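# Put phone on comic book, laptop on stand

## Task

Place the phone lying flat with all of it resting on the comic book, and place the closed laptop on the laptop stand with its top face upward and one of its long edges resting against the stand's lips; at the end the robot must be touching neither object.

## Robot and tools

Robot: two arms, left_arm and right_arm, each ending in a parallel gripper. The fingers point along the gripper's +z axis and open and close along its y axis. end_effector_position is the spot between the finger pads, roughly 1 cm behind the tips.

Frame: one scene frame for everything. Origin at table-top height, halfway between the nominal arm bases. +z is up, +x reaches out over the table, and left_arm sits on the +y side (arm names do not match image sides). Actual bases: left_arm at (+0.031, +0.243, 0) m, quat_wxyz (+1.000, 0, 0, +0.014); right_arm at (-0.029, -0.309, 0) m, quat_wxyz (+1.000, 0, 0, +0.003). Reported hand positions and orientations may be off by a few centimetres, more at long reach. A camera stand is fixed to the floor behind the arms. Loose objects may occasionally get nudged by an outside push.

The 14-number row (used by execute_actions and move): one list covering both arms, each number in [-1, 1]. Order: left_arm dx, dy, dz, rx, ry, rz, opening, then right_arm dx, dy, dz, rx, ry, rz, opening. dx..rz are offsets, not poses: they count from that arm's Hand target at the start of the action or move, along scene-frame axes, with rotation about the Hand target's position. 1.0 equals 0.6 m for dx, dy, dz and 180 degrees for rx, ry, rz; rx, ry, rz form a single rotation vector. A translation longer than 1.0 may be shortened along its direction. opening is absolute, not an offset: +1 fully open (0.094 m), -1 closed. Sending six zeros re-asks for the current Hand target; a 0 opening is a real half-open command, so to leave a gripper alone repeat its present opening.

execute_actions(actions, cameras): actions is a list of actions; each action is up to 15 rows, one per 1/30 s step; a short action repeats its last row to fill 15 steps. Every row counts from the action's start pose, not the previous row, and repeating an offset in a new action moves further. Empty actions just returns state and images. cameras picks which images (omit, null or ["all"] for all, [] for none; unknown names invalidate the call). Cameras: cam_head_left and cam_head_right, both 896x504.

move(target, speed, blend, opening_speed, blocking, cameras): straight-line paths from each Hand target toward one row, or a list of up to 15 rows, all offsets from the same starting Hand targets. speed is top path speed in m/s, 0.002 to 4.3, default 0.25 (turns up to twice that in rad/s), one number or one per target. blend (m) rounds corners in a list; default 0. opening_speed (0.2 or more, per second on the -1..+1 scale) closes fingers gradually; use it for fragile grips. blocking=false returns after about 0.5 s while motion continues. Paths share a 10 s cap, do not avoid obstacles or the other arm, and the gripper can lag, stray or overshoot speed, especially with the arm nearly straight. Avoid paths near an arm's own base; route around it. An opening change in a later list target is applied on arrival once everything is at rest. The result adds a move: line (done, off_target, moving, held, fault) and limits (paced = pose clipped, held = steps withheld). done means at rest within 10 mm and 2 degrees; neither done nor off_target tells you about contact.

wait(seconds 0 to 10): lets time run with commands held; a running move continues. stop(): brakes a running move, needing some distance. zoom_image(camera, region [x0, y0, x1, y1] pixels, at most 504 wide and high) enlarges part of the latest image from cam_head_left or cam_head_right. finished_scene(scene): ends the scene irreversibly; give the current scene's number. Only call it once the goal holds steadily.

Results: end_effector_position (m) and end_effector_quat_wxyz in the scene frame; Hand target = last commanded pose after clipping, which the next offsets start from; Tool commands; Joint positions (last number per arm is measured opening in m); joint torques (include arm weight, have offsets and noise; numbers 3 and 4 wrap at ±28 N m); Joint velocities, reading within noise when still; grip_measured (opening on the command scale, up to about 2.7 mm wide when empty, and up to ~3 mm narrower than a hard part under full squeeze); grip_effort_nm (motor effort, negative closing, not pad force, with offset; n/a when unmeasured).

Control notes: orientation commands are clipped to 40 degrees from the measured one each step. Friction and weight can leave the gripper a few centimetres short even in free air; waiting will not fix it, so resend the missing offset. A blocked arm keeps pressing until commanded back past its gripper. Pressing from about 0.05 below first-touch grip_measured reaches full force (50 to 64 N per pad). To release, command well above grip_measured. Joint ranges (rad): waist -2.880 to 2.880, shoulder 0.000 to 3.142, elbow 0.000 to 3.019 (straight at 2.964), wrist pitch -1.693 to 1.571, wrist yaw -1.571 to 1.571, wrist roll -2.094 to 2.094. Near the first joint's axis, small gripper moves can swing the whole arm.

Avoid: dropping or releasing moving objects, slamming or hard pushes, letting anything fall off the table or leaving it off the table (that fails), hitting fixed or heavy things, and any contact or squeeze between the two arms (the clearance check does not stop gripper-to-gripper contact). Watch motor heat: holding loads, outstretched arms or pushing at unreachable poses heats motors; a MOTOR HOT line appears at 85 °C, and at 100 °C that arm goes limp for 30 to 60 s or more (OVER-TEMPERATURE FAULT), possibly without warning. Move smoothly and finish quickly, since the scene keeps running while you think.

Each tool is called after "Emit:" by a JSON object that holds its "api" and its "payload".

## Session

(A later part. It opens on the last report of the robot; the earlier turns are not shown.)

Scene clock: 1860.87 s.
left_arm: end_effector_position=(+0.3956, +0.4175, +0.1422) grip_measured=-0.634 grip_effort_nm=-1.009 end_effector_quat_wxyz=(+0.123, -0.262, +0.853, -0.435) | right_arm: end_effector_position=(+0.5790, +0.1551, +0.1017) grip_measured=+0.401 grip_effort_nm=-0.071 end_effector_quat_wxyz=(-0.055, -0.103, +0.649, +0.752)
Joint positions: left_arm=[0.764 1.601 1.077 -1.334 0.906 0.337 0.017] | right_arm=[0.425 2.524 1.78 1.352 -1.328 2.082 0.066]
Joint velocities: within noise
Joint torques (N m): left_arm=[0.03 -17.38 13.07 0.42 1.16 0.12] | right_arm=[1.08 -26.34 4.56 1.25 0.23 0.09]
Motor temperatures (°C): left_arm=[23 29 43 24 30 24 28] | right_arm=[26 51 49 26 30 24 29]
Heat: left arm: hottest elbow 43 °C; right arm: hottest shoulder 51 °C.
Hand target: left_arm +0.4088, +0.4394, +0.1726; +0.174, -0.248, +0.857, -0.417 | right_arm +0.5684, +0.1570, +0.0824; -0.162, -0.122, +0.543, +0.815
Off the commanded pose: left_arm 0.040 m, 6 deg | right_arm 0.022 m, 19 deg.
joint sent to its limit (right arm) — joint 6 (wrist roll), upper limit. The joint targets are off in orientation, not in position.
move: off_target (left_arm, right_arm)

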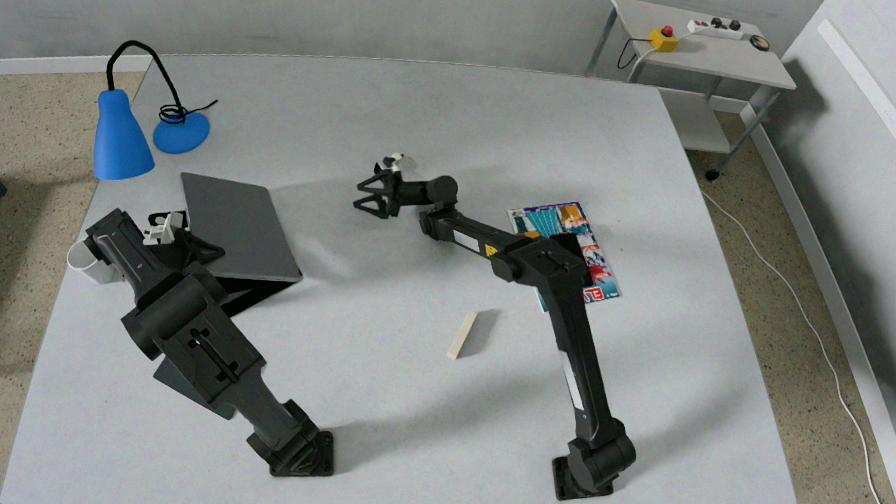

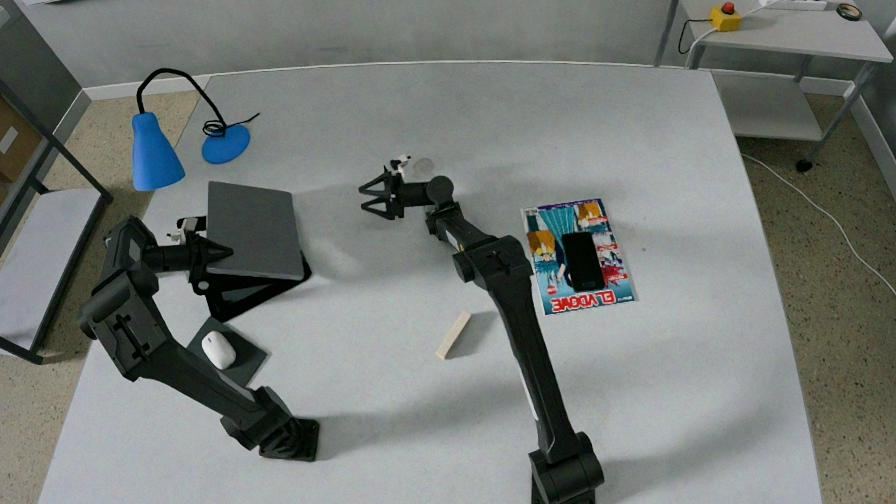

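Emit:
{"api": "move", "payload": {"target": [[0,0.0,0.03,0,0,0,-0.95,0,-0.05,0.0,0,0,0.0,-0.5],[0,0.0,0.03,0,0,0.11,-0.95,0,-0.05,0.0,0,0,0.0,-0.9]], "speed": 0.12}}

Emit:
{"api": "zoom_image", "payload": {"camera": "cam_head_right", "region": [140, 140, 380, 340]}}

Emit:
{"api": "zoom_image", "payload": {"camera": "cam_head_left", "region": [110, 140, 350, 340]}}

Scene clock: 1868.57 s.
left_arm: end_effector_position=(+0.4040, +0.4217, +0.1571) grip_measured=-0.634 grip_effort_nm=-1.009 end_effector_quat_wxyz=(+0.192, -0.400, +0.800, -0.404) | right_arm: end_effector_position=(+0.5657, +0.1423, +0.0963) grip_measured=-0.898 grip_effort_nm=-0.081 end_effector_quat_wxyz=(-0.067, -0.105, +0.657, +0.743)
Joint positions: left_arm=[0.76 1.403 0.911 -0.923 0.918 -0.215 0.017] | right_arm=[0.415 2.494 1.712 1.372 -1.365 2.082 0.005]
Joint velocities: within noise
Joint torques (N m): left_arm=[-0.21 -16.85 11.82 1.89 0.05 -0.19] | right_arm=[-0.91 -26.75 4.68 1.33 0.26 0.09]
Motor temperatures (°C): left_arm=[23 29 42 24 31 24 28] | right_arm=[26 50 47 26 29 24 28]
Heat: left arm: hottest elbow 42 °C; right arm: hottest shoulder 50 °C.
Hand target: left_arm +0.4088, +0.4394, +0.1906; +0.244, -0.391, +0.802, -0.381 | right_arm +0.5683, +0.1271, +0.0825; -0.162, -0.122, +0.543, +0.815
Off the commanded pose: left_arm 0.038 m, 7 deg | right_arm 0.021 m, 19 deg.
joint sent to its limit (right arm) — joint 6 (wrist roll), upper limit. The joint targets are off in orientation, not in position.
move: off_target (left_arm, right_arm); target 2's new opening was sent with right_arm's hand 0.021 m and 19 deg from that target

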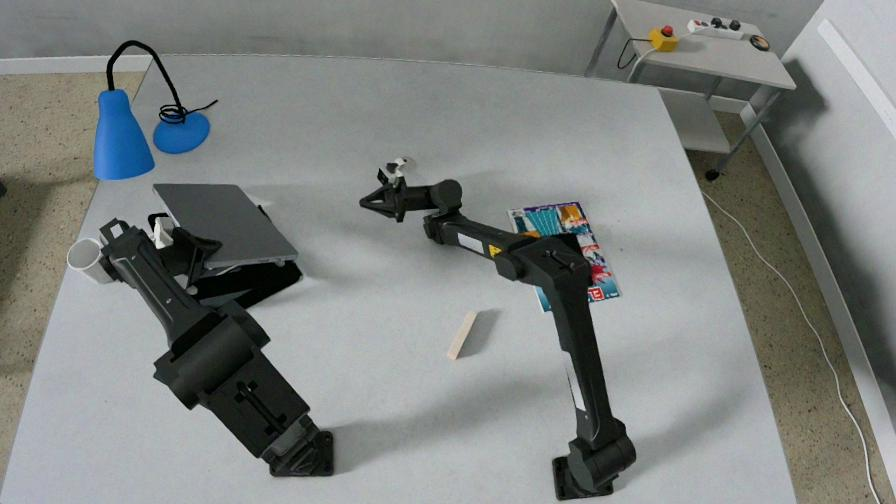

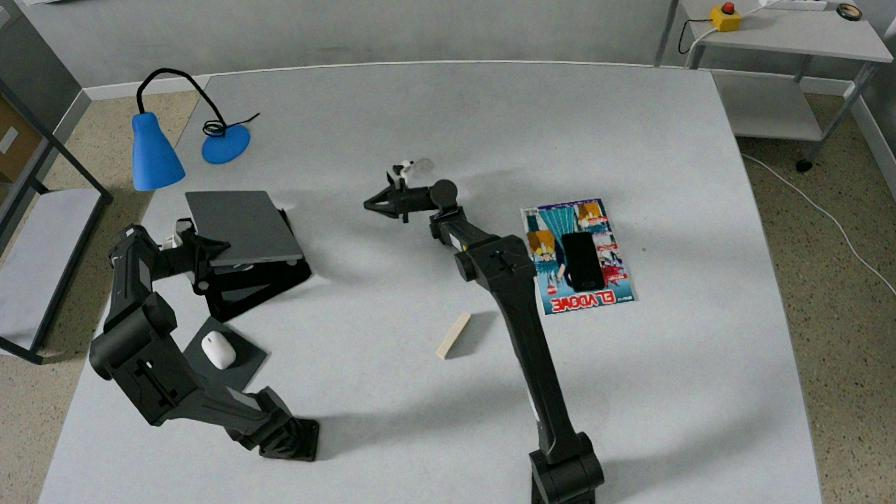

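Scaled by 2.100.

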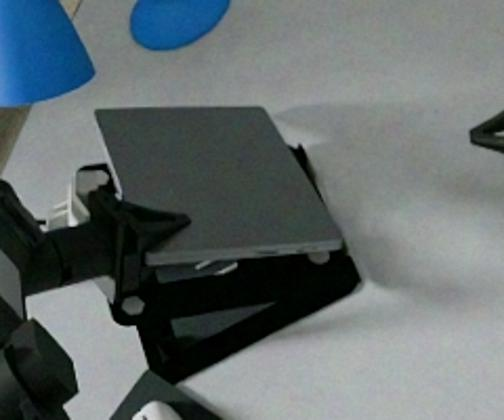

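Scaled by 2.100.

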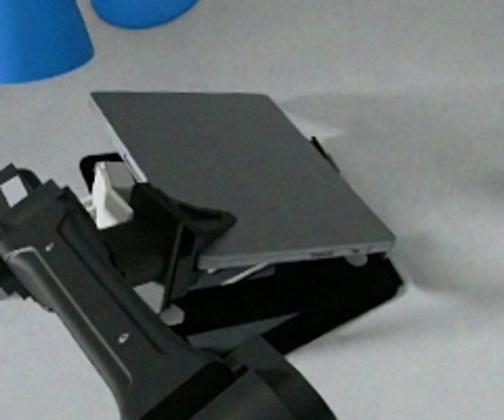

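Emit:
{"api": "move", "payload": {"target": [[0.01,0.04,0.0,0,0,-0.02,-0.95,0,0,0.0,0,0,0.0,-0.9],[0.01,0.04,-0.06,-0.05,-0.03,-0.02,-0.95,0,0,0.0,0,0,0.0,-0.9],[0.01,0.04,-0.06,-0.05,-0.03,-0.02,-0.5,0,0,0.0,0,0,0.0,-0.9]], "speed": 0.08, "opening_speed": 1}}

Emit:
{"api": "zoom_image", "payload": {"camera": "cam_head_right", "region": [140, 140, 380, 340]}}

Emit:
{"api": "zoom_image", "payload": {"camera": "cam_head_left", "region": [110, 140, 350, 340]}}

Scene clock: 1878.27 s.
left_arm: end_effector_position=(+0.4021, +0.4354, +0.1490) grip_measured=-0.502 grip_effort_nm=0.076 end_effector_quat_wxyz=(+0.198, -0.387, +0.763, -0.479) | right_arm: end_effector_position=(+0.5657, +0.1423, +0.0963) grip_measured=-0.899 grip_effort_nm=-0.081 end_effector_quat_wxyz=(-0.067, -0.105, +0.657, +0.743)
Joint positions: left_arm=[0.829 1.513 0.934 -0.984 1.089 -0.086 0.023] | right_arm=[0.415 2.494 1.712 1.372 -1.365 2.082 0.005]
Joint velocities: within noise
Joint torques (N m): left_arm=[0.67 -10.23 13.33 1.89 1.03 0.46] | right_arm=[-0.91 -26.75 4.7 1.31 0.27 0.09]
Motor temperatures (°C): left_arm=[23 29 41 24 30 24 28] | right_arm=[26 51 45 25 29 24 28]
Heat: left arm: hottest elbow 41 °C; right arm: hottest shoulder 51 °C.
Hand target: left_arm +0.4148, +0.4635, +0.1545; +0.237, -0.365, +0.769, -0.468 | right_arm +0.5683, +0.1271, +0.0825; -0.162, -0.122, +0.543, +0.815
Off the commanded pose: left_arm 0.031 m, 5 deg | right_arm 0.021 m, 19 deg.
joint sent to its limit (right arm) — joint 6 (wrist roll), upper limit. The joint targets are off in orientation, not in position.
move: off_target (left_arm, right_arm); target 3's new opening was sent with left_arm's hand 0.033 m and 6 deg from that target

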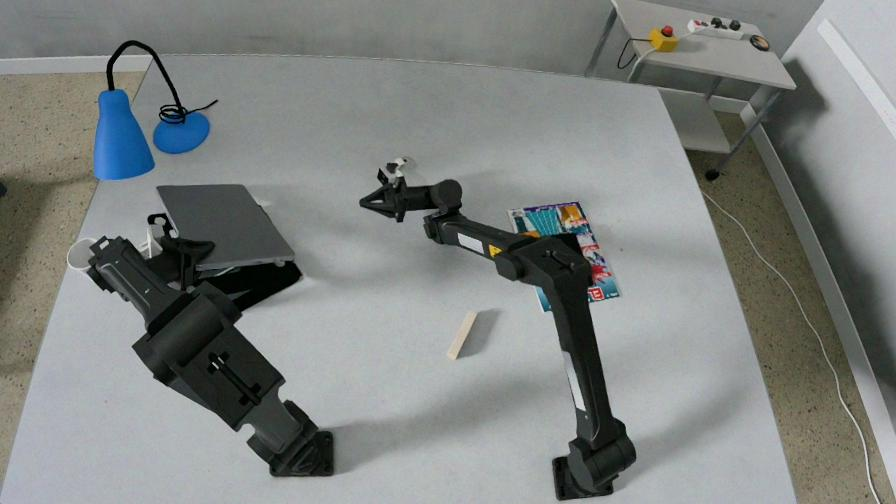

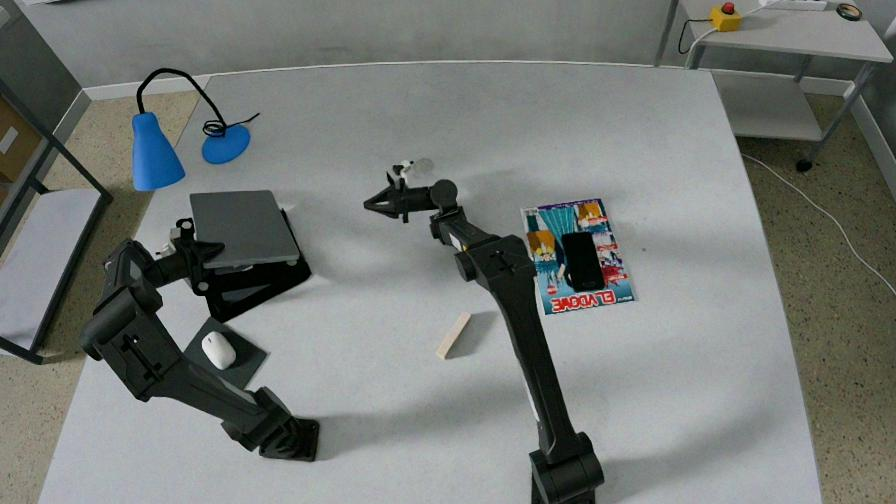

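Scaled by 2.100.

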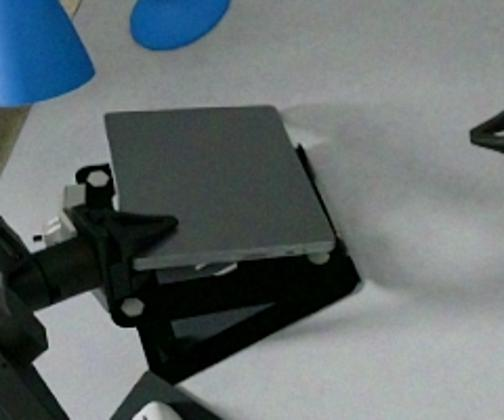

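Scaled by 2.100.

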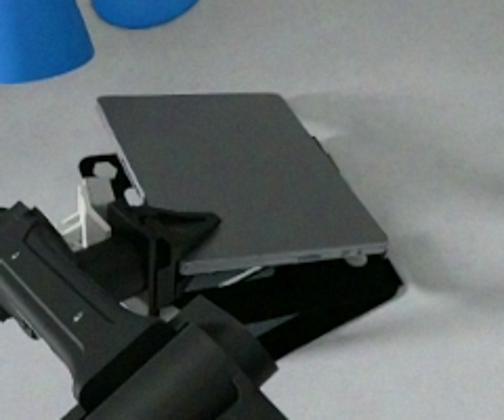

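Emit:
{"api": "move", "payload": {"target": [[0.0,-0.01,-0.05,0,0,0.0,-0.45,0,0,0.0,0,0,0.0,-0.9],[0.0,-0.01,-0.05,0,0,0.0,-0.1,0,0,0.0,0,0,0.0,-0.9]], "speed": 0.06, "opening_speed": 1}}

Emit:
{"api": "zoom_image", "payload": {"camera": "cam_head_right", "region": [140, 140, 380, 340]}}

Emit:
{"api": "zoom_image", "payload": {"camera": "cam_head_left", "region": [110, 140, 350, 340]}}

Scene clock: 1885.87 s.
left_arm: end_effector_position=(+0.4117, +0.4443, +0.1513) grip_measured=-0.102 grip_effort_nm=0.125 end_effector_quat_wxyz=(+0.227, -0.376, +0.762, -0.476) | right_arm: end_effector_position=(+0.5657, +0.1423, +0.0963) grip_measured=-0.899 grip_effort_nm=-0.085 end_effector_quat_wxyz=(-0.067, -0.105, +0.657, +0.743)
Joint positions: left_arm=[0.829 1.516 0.934 -0.898 1.108 -0.115 0.042] | right_arm=[0.415 2.494 1.712 1.372 -1.365 2.082 0.005]
Joint velocities: within noise
Joint torques (N m): left_arm=[-0.5 -7.82 8.34 2.55 0.26 0.56] | right_arm=[-0.85 -26.81 4.72 1.33 0.27 0.08]
Motor temperatures (°C): left_arm=[23 29 41 24 30 24 28] | right_arm=[26 52 44 25 29 24 28]
Heat: left arm: hottest elbow 41 °C; right arm: hottest shoulder 52 °C.
Hand target: left_arm +0.4148, +0.4574, +0.1247; +0.237, -0.365, +0.769, -0.468 | right_arm +0.5683, +0.1271, +0.0825; -0.162, -0.122, +0.543, +0.815
Off the commanded pose: left_arm 0.030 m, 2 deg | right_arm 0.021 m, 19 deg.
joint sent to its limit (right arm) — joint 6 (wrist roll), upper limit. The joint targets are off in orientation, not in position.
move: off_target (left_arm, right_arm); target 2's new opening was sent with left_arm's hand 0.030 m and 3 deg from that target

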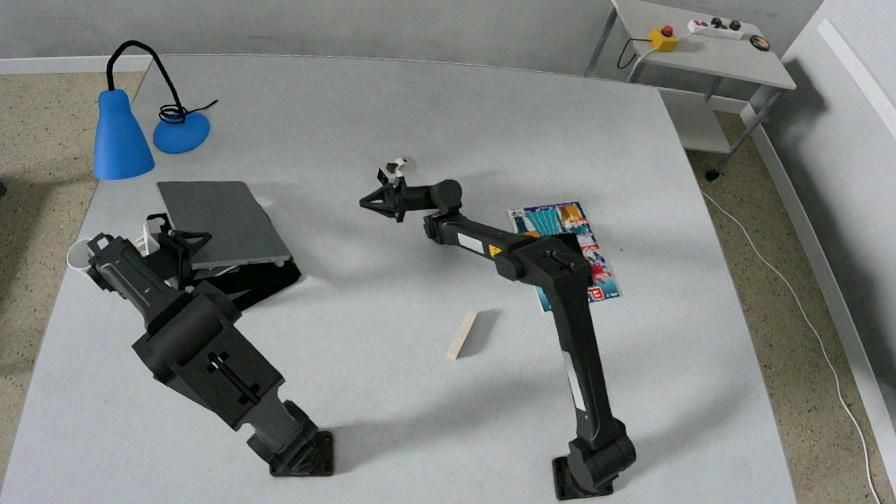

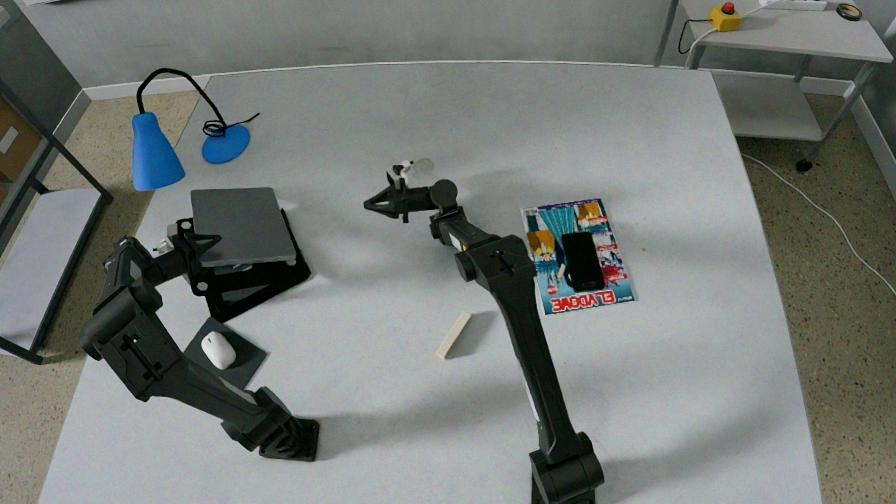

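Scaled by 2.100.

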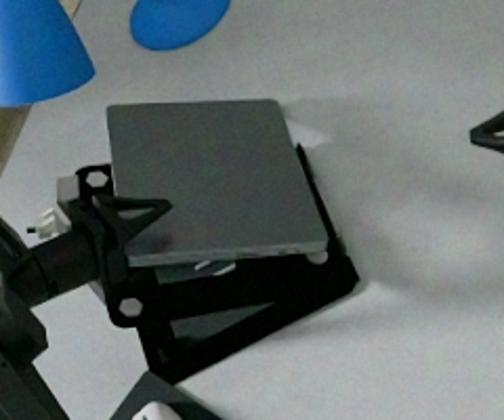

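Scaled by 2.100.

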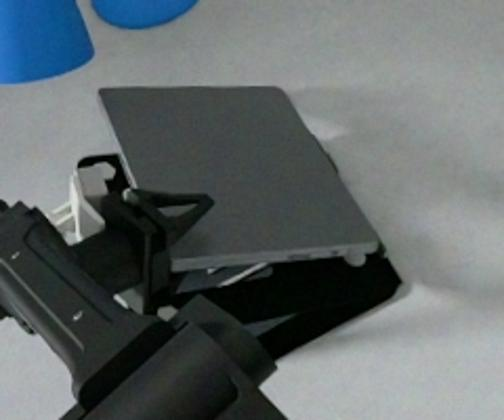

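Emit:
{"api": "move", "payload": {"target": [[0.0,0.0,0.02,0,0,0.0,0.1,0,0,0.0,0,0,0.0,-0.9],[-0.07,0.11,0.08,0,0,0.0,0.1,0,0,0.0,0,0,0.0,-0.9],[-0.15,0.22,0.2,0,0,0.0,0.1,0,0,0.0,0,0,0.0,-0.9]], "speed": 0.12, "opening_speed": 1}}

Emit:
{"api": "zoom_image", "payload": {"camera": "cam_head_right", "region": [140, 140, 380, 340]}}

Emit:
{"api": "zoom_image", "payload": {"camera": "cam_head_left", "region": [110, 140, 350, 340]}}

Scene clock: 1892.17 s.
left_arm: end_effector_position=(+0.3269, +0.5556, +0.1938) grip_measured=+0.099 grip_effort_nm=0.071 end_effector_quat_wxyz=(+0.207, -0.387, +0.762, -0.477) | right_arm: end_effector_position=(+0.5657, +0.1423, +0.0963) grip_measured=-0.899 grip_effort_nm=-0.081 end_effector_quat_wxyz=(-0.067, -0.105, +0.657, +0.743)
Joint positions: left_arm=[1.136 1.696 1.266 -1.641 1.019 0.51 0.052] | right_arm=[0.415 2.494 1.712 1.372 -1.365 2.082 0.005]
Joint velocities: within noise
Joint torques (N m): left_arm=[1.32 -19.72 18.13 -1.78 0.93 0.08] | right_arm=[-0.79 -26.7 4.71 1.33 0.26 0.1]
Motor temperatures (°C): left_arm=[23 29 40 24 30 24 28] | right_arm=[26 52 43 25 28 24 28]
Heat: left arm: hottest elbow 40 °C; right arm: hottest shoulder 52 °C.
Hand target: left_arm +0.3249, +0.5894, +0.2447; +0.237, -0.365, +0.769, -0.468 | right_arm +0.5683, +0.1271, +0.0825; -0.162, -0.122, +0.543, +0.815
Off the commanded pose: left_arm 0.061 m, 4 deg | right_arm 0.021 m, 19 deg.
joint sent to its limit (left arm) — joint 4 (wrist pitch), lower limit. The joint targets are off in position and orientation.
joint sent to its limit (right arm) — joint 6 (wrist roll), upper limit. The joint targets are off in orientation, not in position.
move: off_target (left_arm, right_arm)

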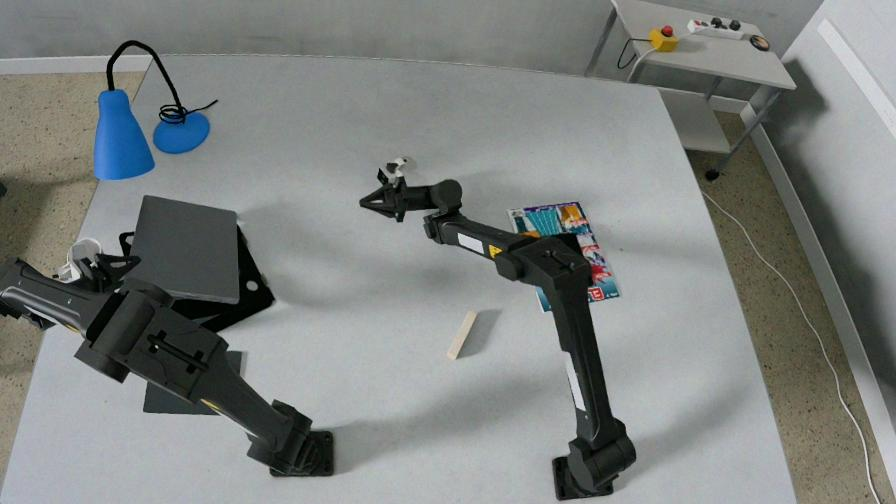

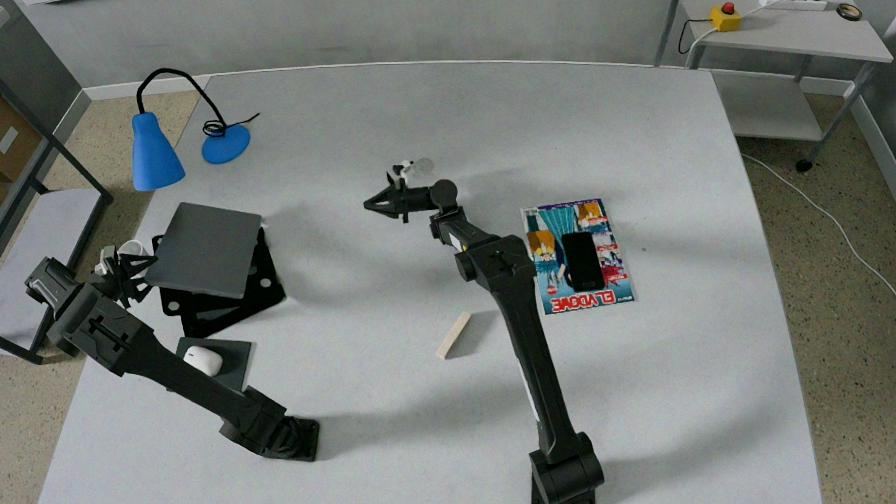

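Scaled by 2.100.

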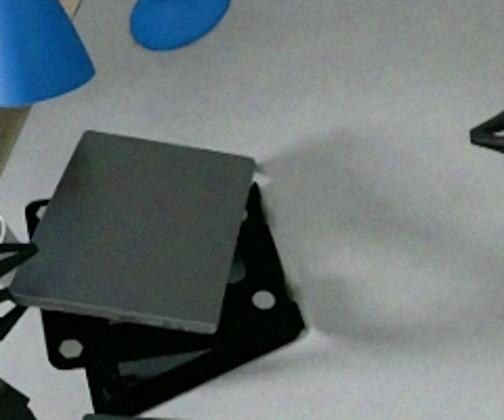

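Scaled by 2.100.

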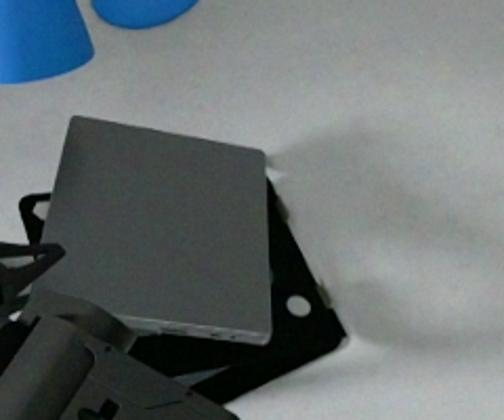

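Emit:
{"api": "move", "payload": {"target": [[-0.03,0.08,0.04,0,0,0.0,-0.95,0,0,0.0,0,0,0.0,-0.9],[-0.06,0.08,-0.08,0,0,0.0,-0.95,0,0,0.0,0,0,0.0,-0.9]], "speed": 0.12}}

Emit:
{"api": "zoom_image", "payload": {"camera": "cam_head_right", "region": [90, 160, 330, 360]}}

Emit:
{"api": "zoom_image", "payload": {"camera": "cam_head_left", "region": [60, 160, 300, 360]}}

Scene clock: 1901.13 s.
left_arm: end_effector_position=(+0.2968, +0.6090, +0.1781) grip_measured=-0.608 grip_effort_nm=-1.004 end_effector_quat_wxyz=(+0.249, -0.365, +0.779, -0.445) | right_arm: end_effector_position=(+0.5657, +0.1423, +0.0963) grip_measured=-0.899 grip_effort_nm=-0.085 end_effector_quat_wxyz=(-0.067, -0.105, +0.657, +0.743)
Joint positions: left_arm=[1.241 1.781 1.347 -1.658 0.983 0.678 0.018] | right_arm=[0.415 2.494 1.712 1.372 -1.365 2.082 0.005]
Joint velocities: within noise
Joint torques (N m): left_arm=[1.08 -16.97 15.02 -1.33 0.47 -0.39] | right_arm=[-0.85 -26.64 4.7 1.32 0.26 0.09]
Motor temperatures (°C): left_arm=[23 30 41 24 30 24 28] | right_arm=[26 52 42 25 28 24 28]
Heat: left arm: hottest elbow 41 °C; right arm: hottest shoulder 52 °C.
Hand target: left_arm +0.2889, +0.6374, +0.1967; +0.237, -0.365, +0.769, -0.468 | right_arm +0.5683, +0.1271, +0.0825; -0.162, -0.122, +0.543, +0.815
Off the commanded pose: left_arm 0.035 m, 3 deg | right_arm 0.021 m, 19 deg.
joint sent to its limit (left arm) — joint 4 (wrist pitch), lower limit. The joint targets are off in orientation, not in position.
joint sent to its limit (right arm) — joint 6 (wrist roll), upper limit. The joint targets are off in orientation, not in position.
move: off_target (left_arm, right_arm)

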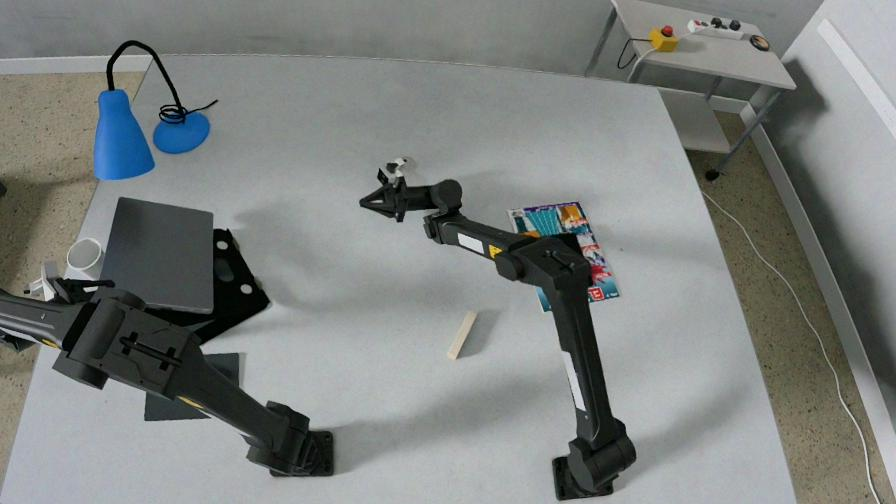

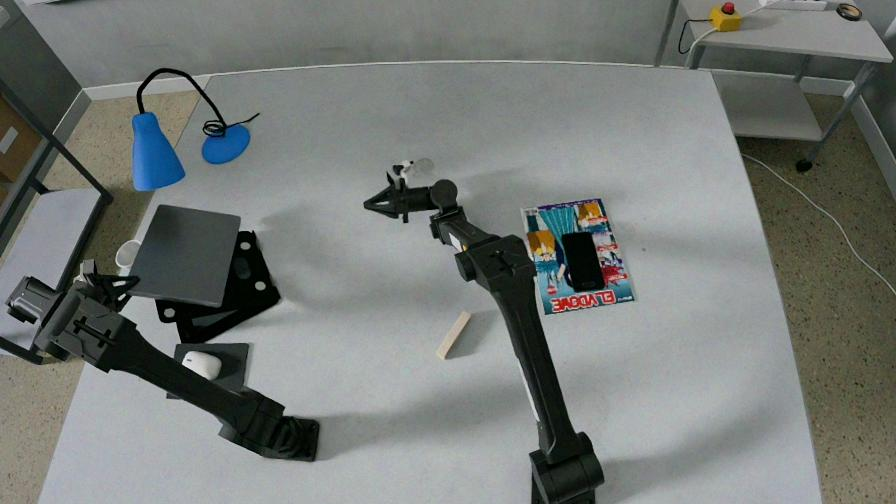

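Scaled by 2.100.

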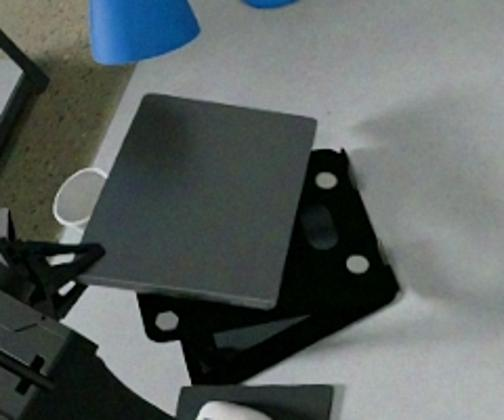

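Scaled by 2.100.

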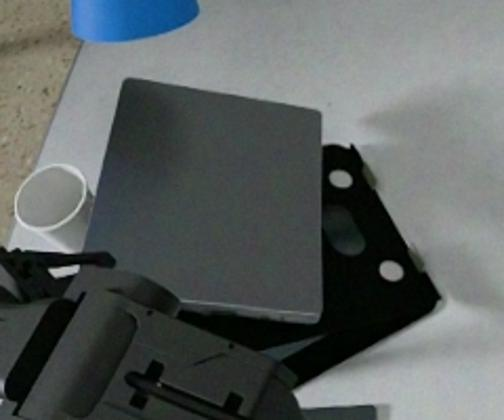

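Emit:
{"api": "move", "payload": {"target": [[0,-0.03,0.06,0,0,0.0,-0.95,0,0,0.0,0,0,0.0,-0.9],[-0.065,-0.18,0.06,0,0,0.18,-0.95,0,0,0.0,0,0,0.0,-0.9]], "speed": 0.1}}

Emit:
{"api": "zoom_image", "payload": {"camera": "cam_head_right", "region": [90, 160, 330, 360]}}

Emit:
{"api": "zoom_image", "payload": {"camera": "cam_head_left", "region": [60, 160, 300, 360]}}

Scene clock: 1915.23 s.
left_arm: end_effector_position=(+0.2572, +0.5206, +0.2038) grip_measured=-0.610 grip_effort_nm=-1.004 end_effector_quat_wxyz=(+0.329, -0.550, +0.665, -0.383) | right_arm: end_effector_position=(+0.5657, +0.1423, +0.0963) grip_measured=-0.899 grip_effort_nm=-0.081 end_effector_quat_wxyz=(-0.067, -0.105, +0.657, +0.743)
Joint positions: left_arm=[1.295 1.207 0.813 -1.042 1.055 -0.137 0.018] | right_arm=[0.415 2.494 1.712 1.372 -1.365 2.082 0.005]
Joint velocities: within noise
Joint torques (N m): left_arm=[1.44 -13.33 11.45 0.66 2.01 -0.67] | right_arm=[-0.85 -26.7 4.7 1.35 0.27 0.09]
Motor temperatures (°C): left_arm=[23 30 43 24 31 24 28] | right_arm=[26 53 41 25 28 24 28]
Heat: left arm: hottest elbow 43 °C; right arm: hottest shoulder 53 °C.
Hand target: left_arm +0.2499, +0.5295, +0.2327; +0.358, -0.565, +0.636, -0.383 | right_arm +0.5683, +0.1271, +0.0825; -0.162, -0.122, +0.543, +0.815
Off the commanded pose: left_arm 0.031 m, 5 deg | right_arm 0.021 m, 19 deg.
joint sent to its limit (right arm) — joint 6 (wrist roll), upper limit. The joint targets are off in orientation, not in position.
move: off_target (left_arm, right_arm)

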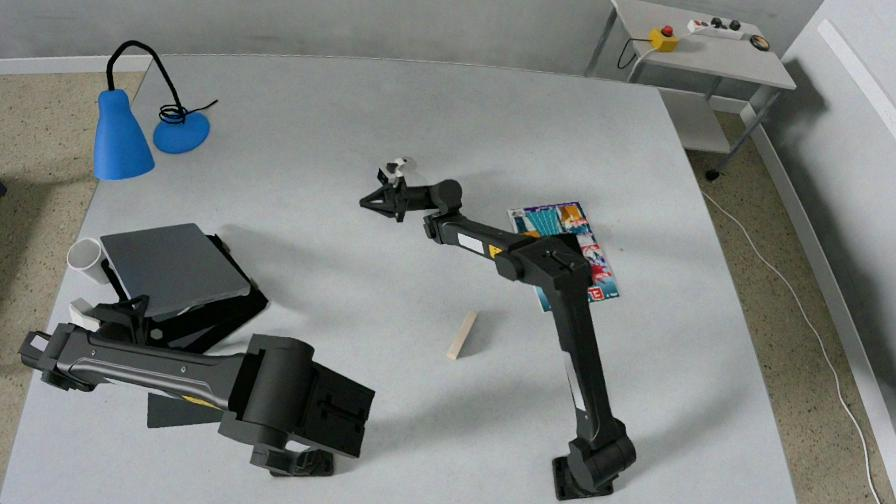

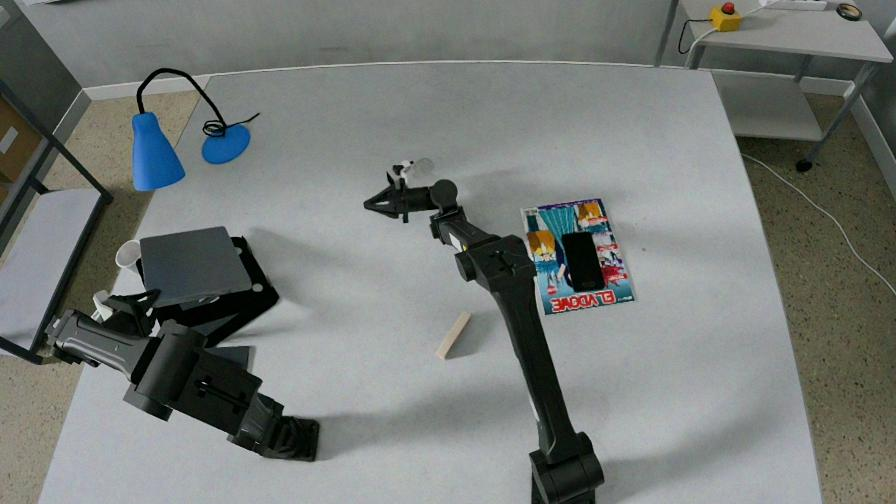

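Scaled by 2.100.

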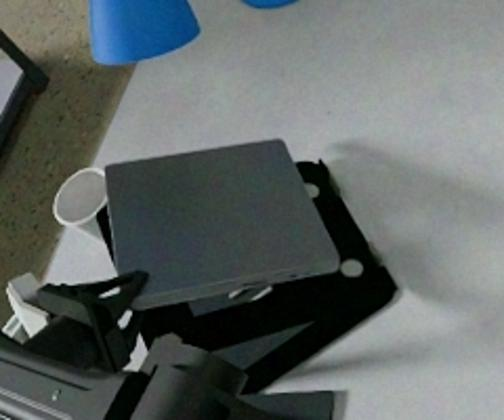

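Scaled by 2.100.

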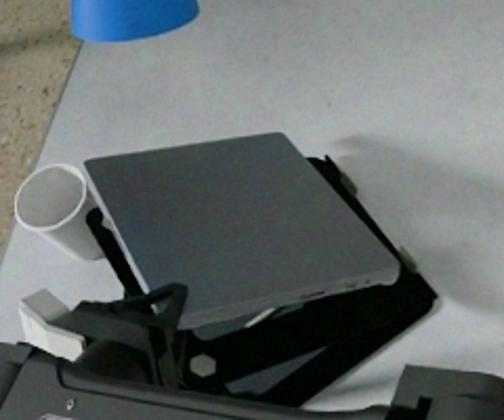

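Emit:
{"api": "move", "payload": {"target": [[0.015,-0.05,0,0,0,0.035,-0.95,0,0,0.0,0,0,0.0,-0.9],[0.015,-0.05,-0.06,0,0,0.035,-0.95,0,0,0.0,0,0,0.0,-0.9]], "speed": 0.08}}

Emit:
{"api": "zoom_image", "payload": {"camera": "cam_head_right", "region": [90, 160, 330, 360]}}

Emit:
{"api": "zoom_image", "payload": {"camera": "cam_head_left", "region": [60, 160, 300, 360]}}

Scene clock: 1921.90 s.
left_arm: end_effector_position=(+0.2572, +0.4971, +0.1859) grip_measured=-0.610 grip_effort_nm=-1.009 end_effector_quat_wxyz=(+0.379, -0.576, +0.637, -0.344) | right_arm: end_effector_position=(+0.5657, +0.1423, +0.0963) grip_measured=-0.899 grip_effort_nm=-0.085 end_effector_quat_wxyz=(-0.067, -0.105, +0.657, +0.743)
Joint positions: left_arm=[1.263 1.021 0.606 -0.685 1.008 -0.441 0.018] | right_arm=[0.415 2.494 1.712 1.372 -1.365 2.082 0.005]
Joint velocities: within noise
Joint torques (N m): left_arm=[-1.38 -7.65 11.08 1.57 1.26 -0.97] | right_arm=[-0.91 -26.64 4.7 1.32 0.27 0.09]
Motor temperatures (°C): left_arm=[23 30 43 24 33 24 28] | right_arm=[26 53 40 25 28 24 28]
Heat: left arm: hottest elbow 43 °C; right arm: hottest shoulder 53 °C.
Hand target: left_arm +0.2588, +0.4995, +0.1968; +0.379, -0.600, +0.604, -0.363 | right_arm +0.5683, +0.1271, +0.0825; -0.162, -0.122, +0.543, +0.815
Off the commanded pose: left_arm 0.011 m, 5 deg | right_arm 0.021 m, 19 deg.
joint sent to its limit (right arm) — joint 6 (wrist roll), upper limit. The joint targets are off in orientation, not in position.
move: off_target (left_arm, right_arm)

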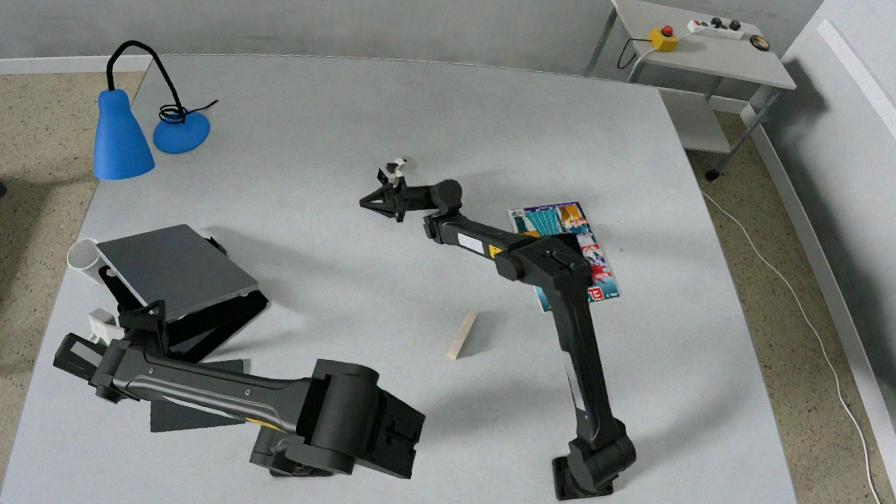

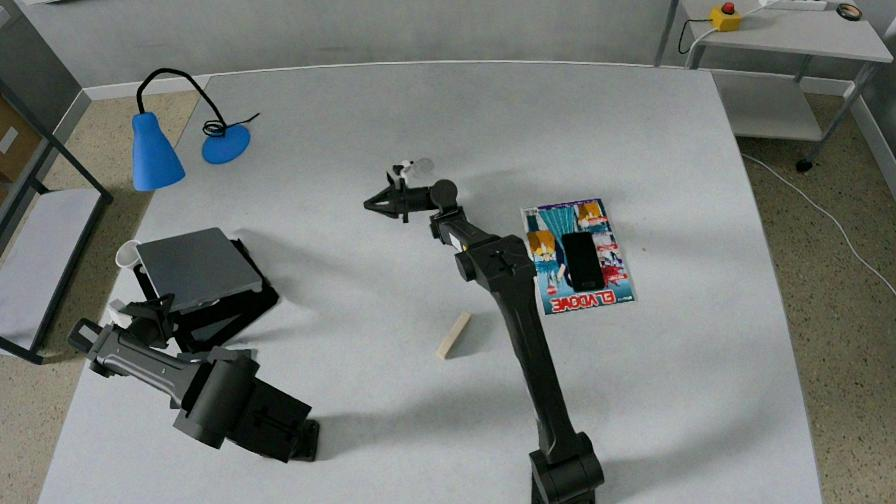

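Scaled by 2.100.

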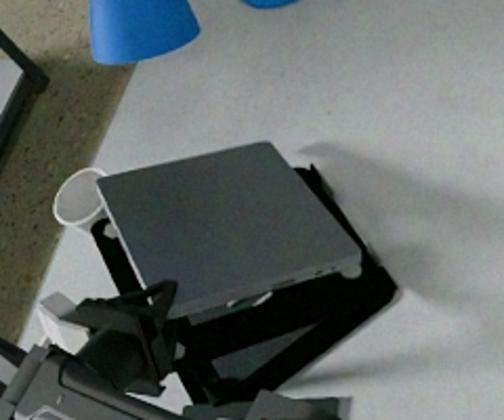

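Scaled by 2.100.

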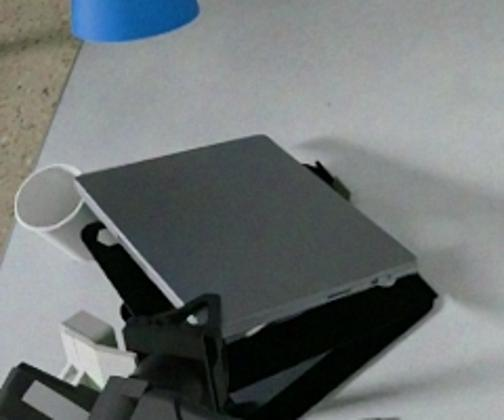

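Emit:
{"api": "move", "payload": {"target": [[0,0,-0.06,0,0,0,-0.95,0,0,0.0,0,0,0.0,-0.9],[0,0,-0.06,0,0,0,-0.5,0,0,0.0,0,0,0.0,-0.9],[0,0,-0.08,0,0,0,-0.4,0,0,0.0,0,0,0.0,-0.9]], "speed": 0.05, "opening_speed": 0.8}}

Emit:
{"api": "zoom_image", "payload": {"camera": "cam_head_right", "region": [90, 160, 330, 360]}}

Emit:
{"api": "zoom_image", "payload": {"camera": "cam_head_left", "region": [60, 160, 300, 360]}}

Scene clock: 1932.77 s.
left_arm: end_effector_position=(+0.2594, +0.4957, +0.1508) grip_measured=-0.403 grip_effort_nm=0.164 end_effector_quat_wxyz=(-0.379, +0.591, -0.614, +0.361) | right_arm: end_effector_position=(+0.5657, +0.1423, +0.0963) grip_measured=-0.899 grip_effort_nm=-0.081 end_effector_quat_wxyz=(-0.067, -0.105, +0.657, +0.743)
Joint positions: left_arm=[1.26 1.077 0.519 -0.501 1.026 -0.537 0.028] | right_arm=[0.415 2.494 1.712 1.372 -1.365 2.082 0.005]
Joint velocities: within noise
Joint torques (N m): left_arm=[-1.49 -5.89 9.42 1.91 0.4 -0.22] | right_arm=[-0.85 -26.7 4.7 1.31 0.27 0.09]
Motor temperatures (°C): left_arm=[23 29 42 24 32 24 28] | right_arm=[26 53 40 25 28 24 27]
Heat: left arm: hottest elbow 42 °C; right arm: hottest shoulder 53 °C.
Hand target: left_arm +0.2589, +0.4994, +0.1487; -0.379, +0.600, -0.604, +0.363 | right_arm +0.5683, +0.1271, +0.0825; -0.162, -0.122, +0.543, +0.815
Off the commanded pose: left_arm 0.004 m, 1 deg | right_arm 0.021 m, 19 deg.
joint sent to its limit (right arm) — joint 6 (wrist roll), upper limit. The joint targets are off in orientation, not in position.
move: off_target (right_arm); target 2's new opening was sent with left_arm's hand 0.003 m and 7 deg from that target; target 3's new opening was sent with left_arm's hand 0.004 m and 3 deg from that target

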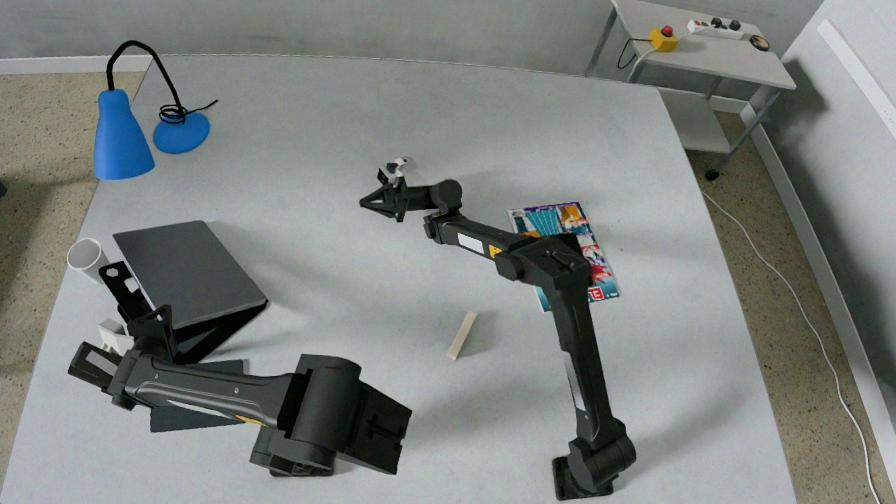

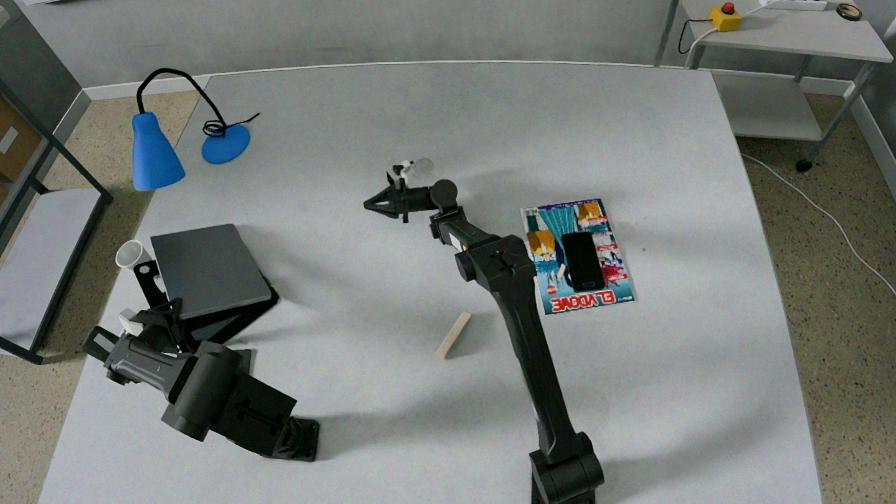

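Scaled by 2.100.

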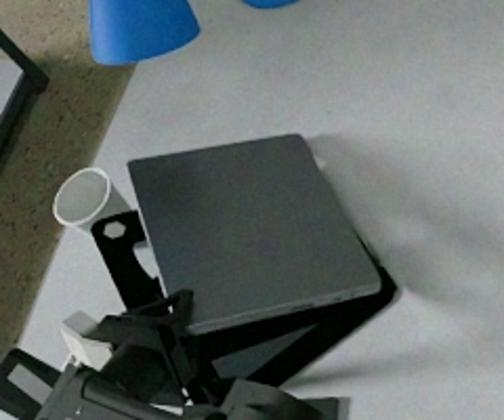

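Scaled by 2.100.

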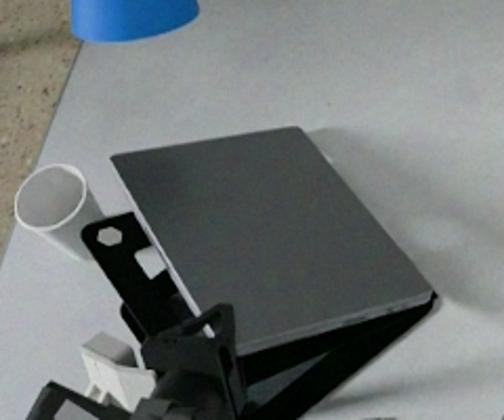

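Emit:
{"api": "move", "payload": {"target": [[0,0,0.03,0,0,0,-0.95,0,0,0.0,0,0,0.0,-0.9],[-0.01,0.035,0.03,0,0,0.05,-0.95,0,0,0.0,0,0,0.0,-0.9],[-0.01,0.035,-0.01,0,0,0.05,-0.95,0,0,0.0,0,0,0.0,-0.9]], "speed": 0.06}}

Emit:
{"api": "zoom_image", "payload": {"camera": "cam_head_right", "region": [90, 160, 330, 360]}}

Emit:
{"api": "zoom_image", "payload": {"camera": "cam_head_left", "region": [60, 160, 300, 360]}}

Scene clock: 1938.93 s.
left_arm: end_effector_position=(+0.2589, +0.5075, +0.1476) grip_measured=-0.559 grip_effort_nm=-1.009 end_effector_quat_wxyz=(-0.415, +0.601, -0.600, +0.326) | right_arm: end_effector_position=(+0.5657, +0.1423, +0.0963) grip_measured=-0.899 grip_effort_nm=-0.081 end_effector_quat_wxyz=(-0.067, -0.105, +0.657, +0.743)
Joint positions: left_arm=[1.254 1.047 0.464 -0.309 0.967 -0.657 0.021] | right_arm=[0.415 2.494 1.712 1.372 -1.365 2.082 0.005]
Joint velocities: within noise
Joint torques (N m): left_arm=[0.32 -4.48 9.95 2.26 -0.44 -1.03] | right_arm=[-0.79 -26.7 4.71 1.32 0.27 0.09]
Motor temperatures (°C): left_arm=[23 29 41 24 31 24 28] | right_arm=[26 53 40 25 27 24 27]
Heat: left arm: hottest elbow 41 °C; right arm: hottest shoulder 53 °C.
Hand target: left_arm +0.2529, +0.5204, +0.1427; -0.406, +0.645, -0.555, +0.332 | right_arm +0.5683, +0.1271, +0.0825; -0.162, -0.122, +0.543, +0.815
Off the commanded pose: left_arm 0.015 m, 7 deg | right_arm 0.021 m, 19 deg.
joint sent to its limit (right arm) — joint 6 (wrist roll), upper limit. The joint targets are off in orientation, not in position.
move: off_target (left_arm, right_arm)

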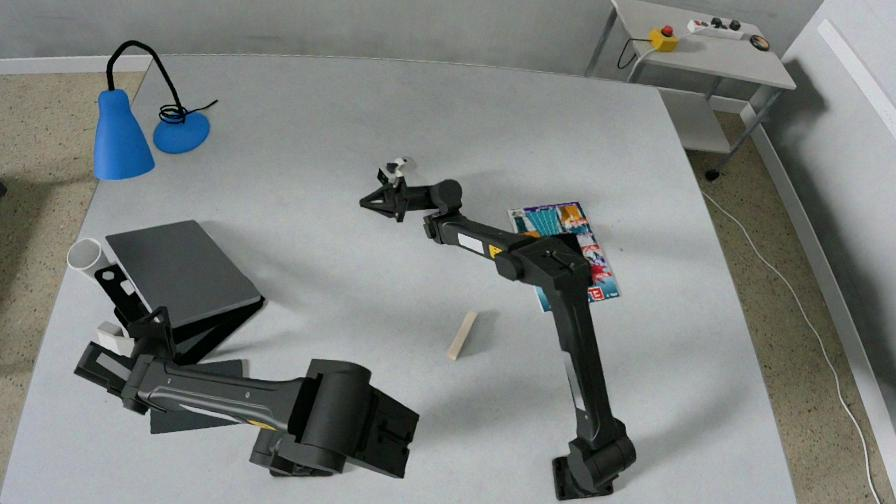

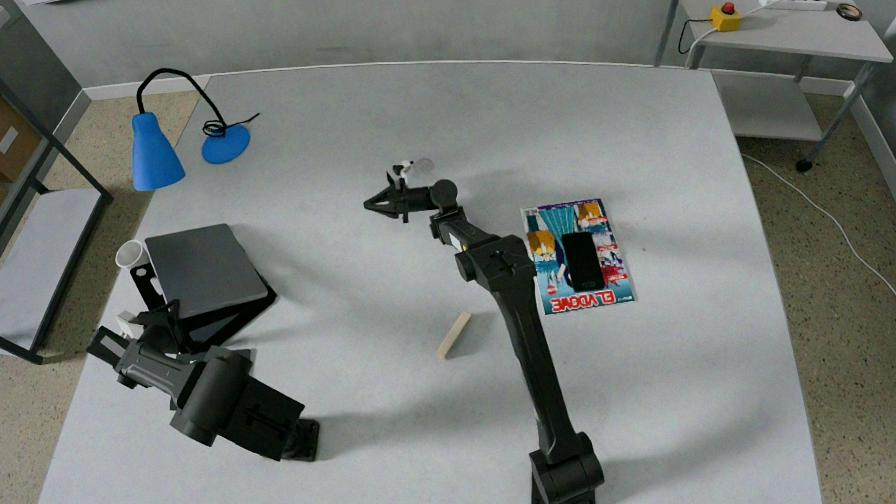

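Scaled by 2.100.

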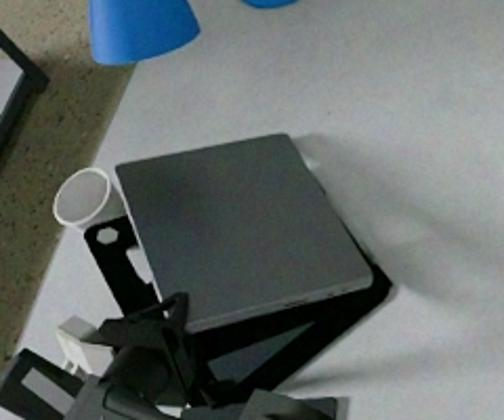

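Scaled by 2.100.

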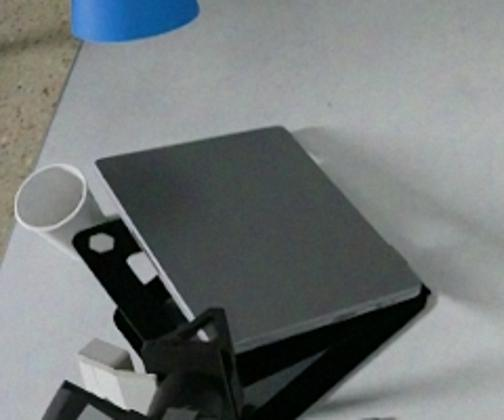

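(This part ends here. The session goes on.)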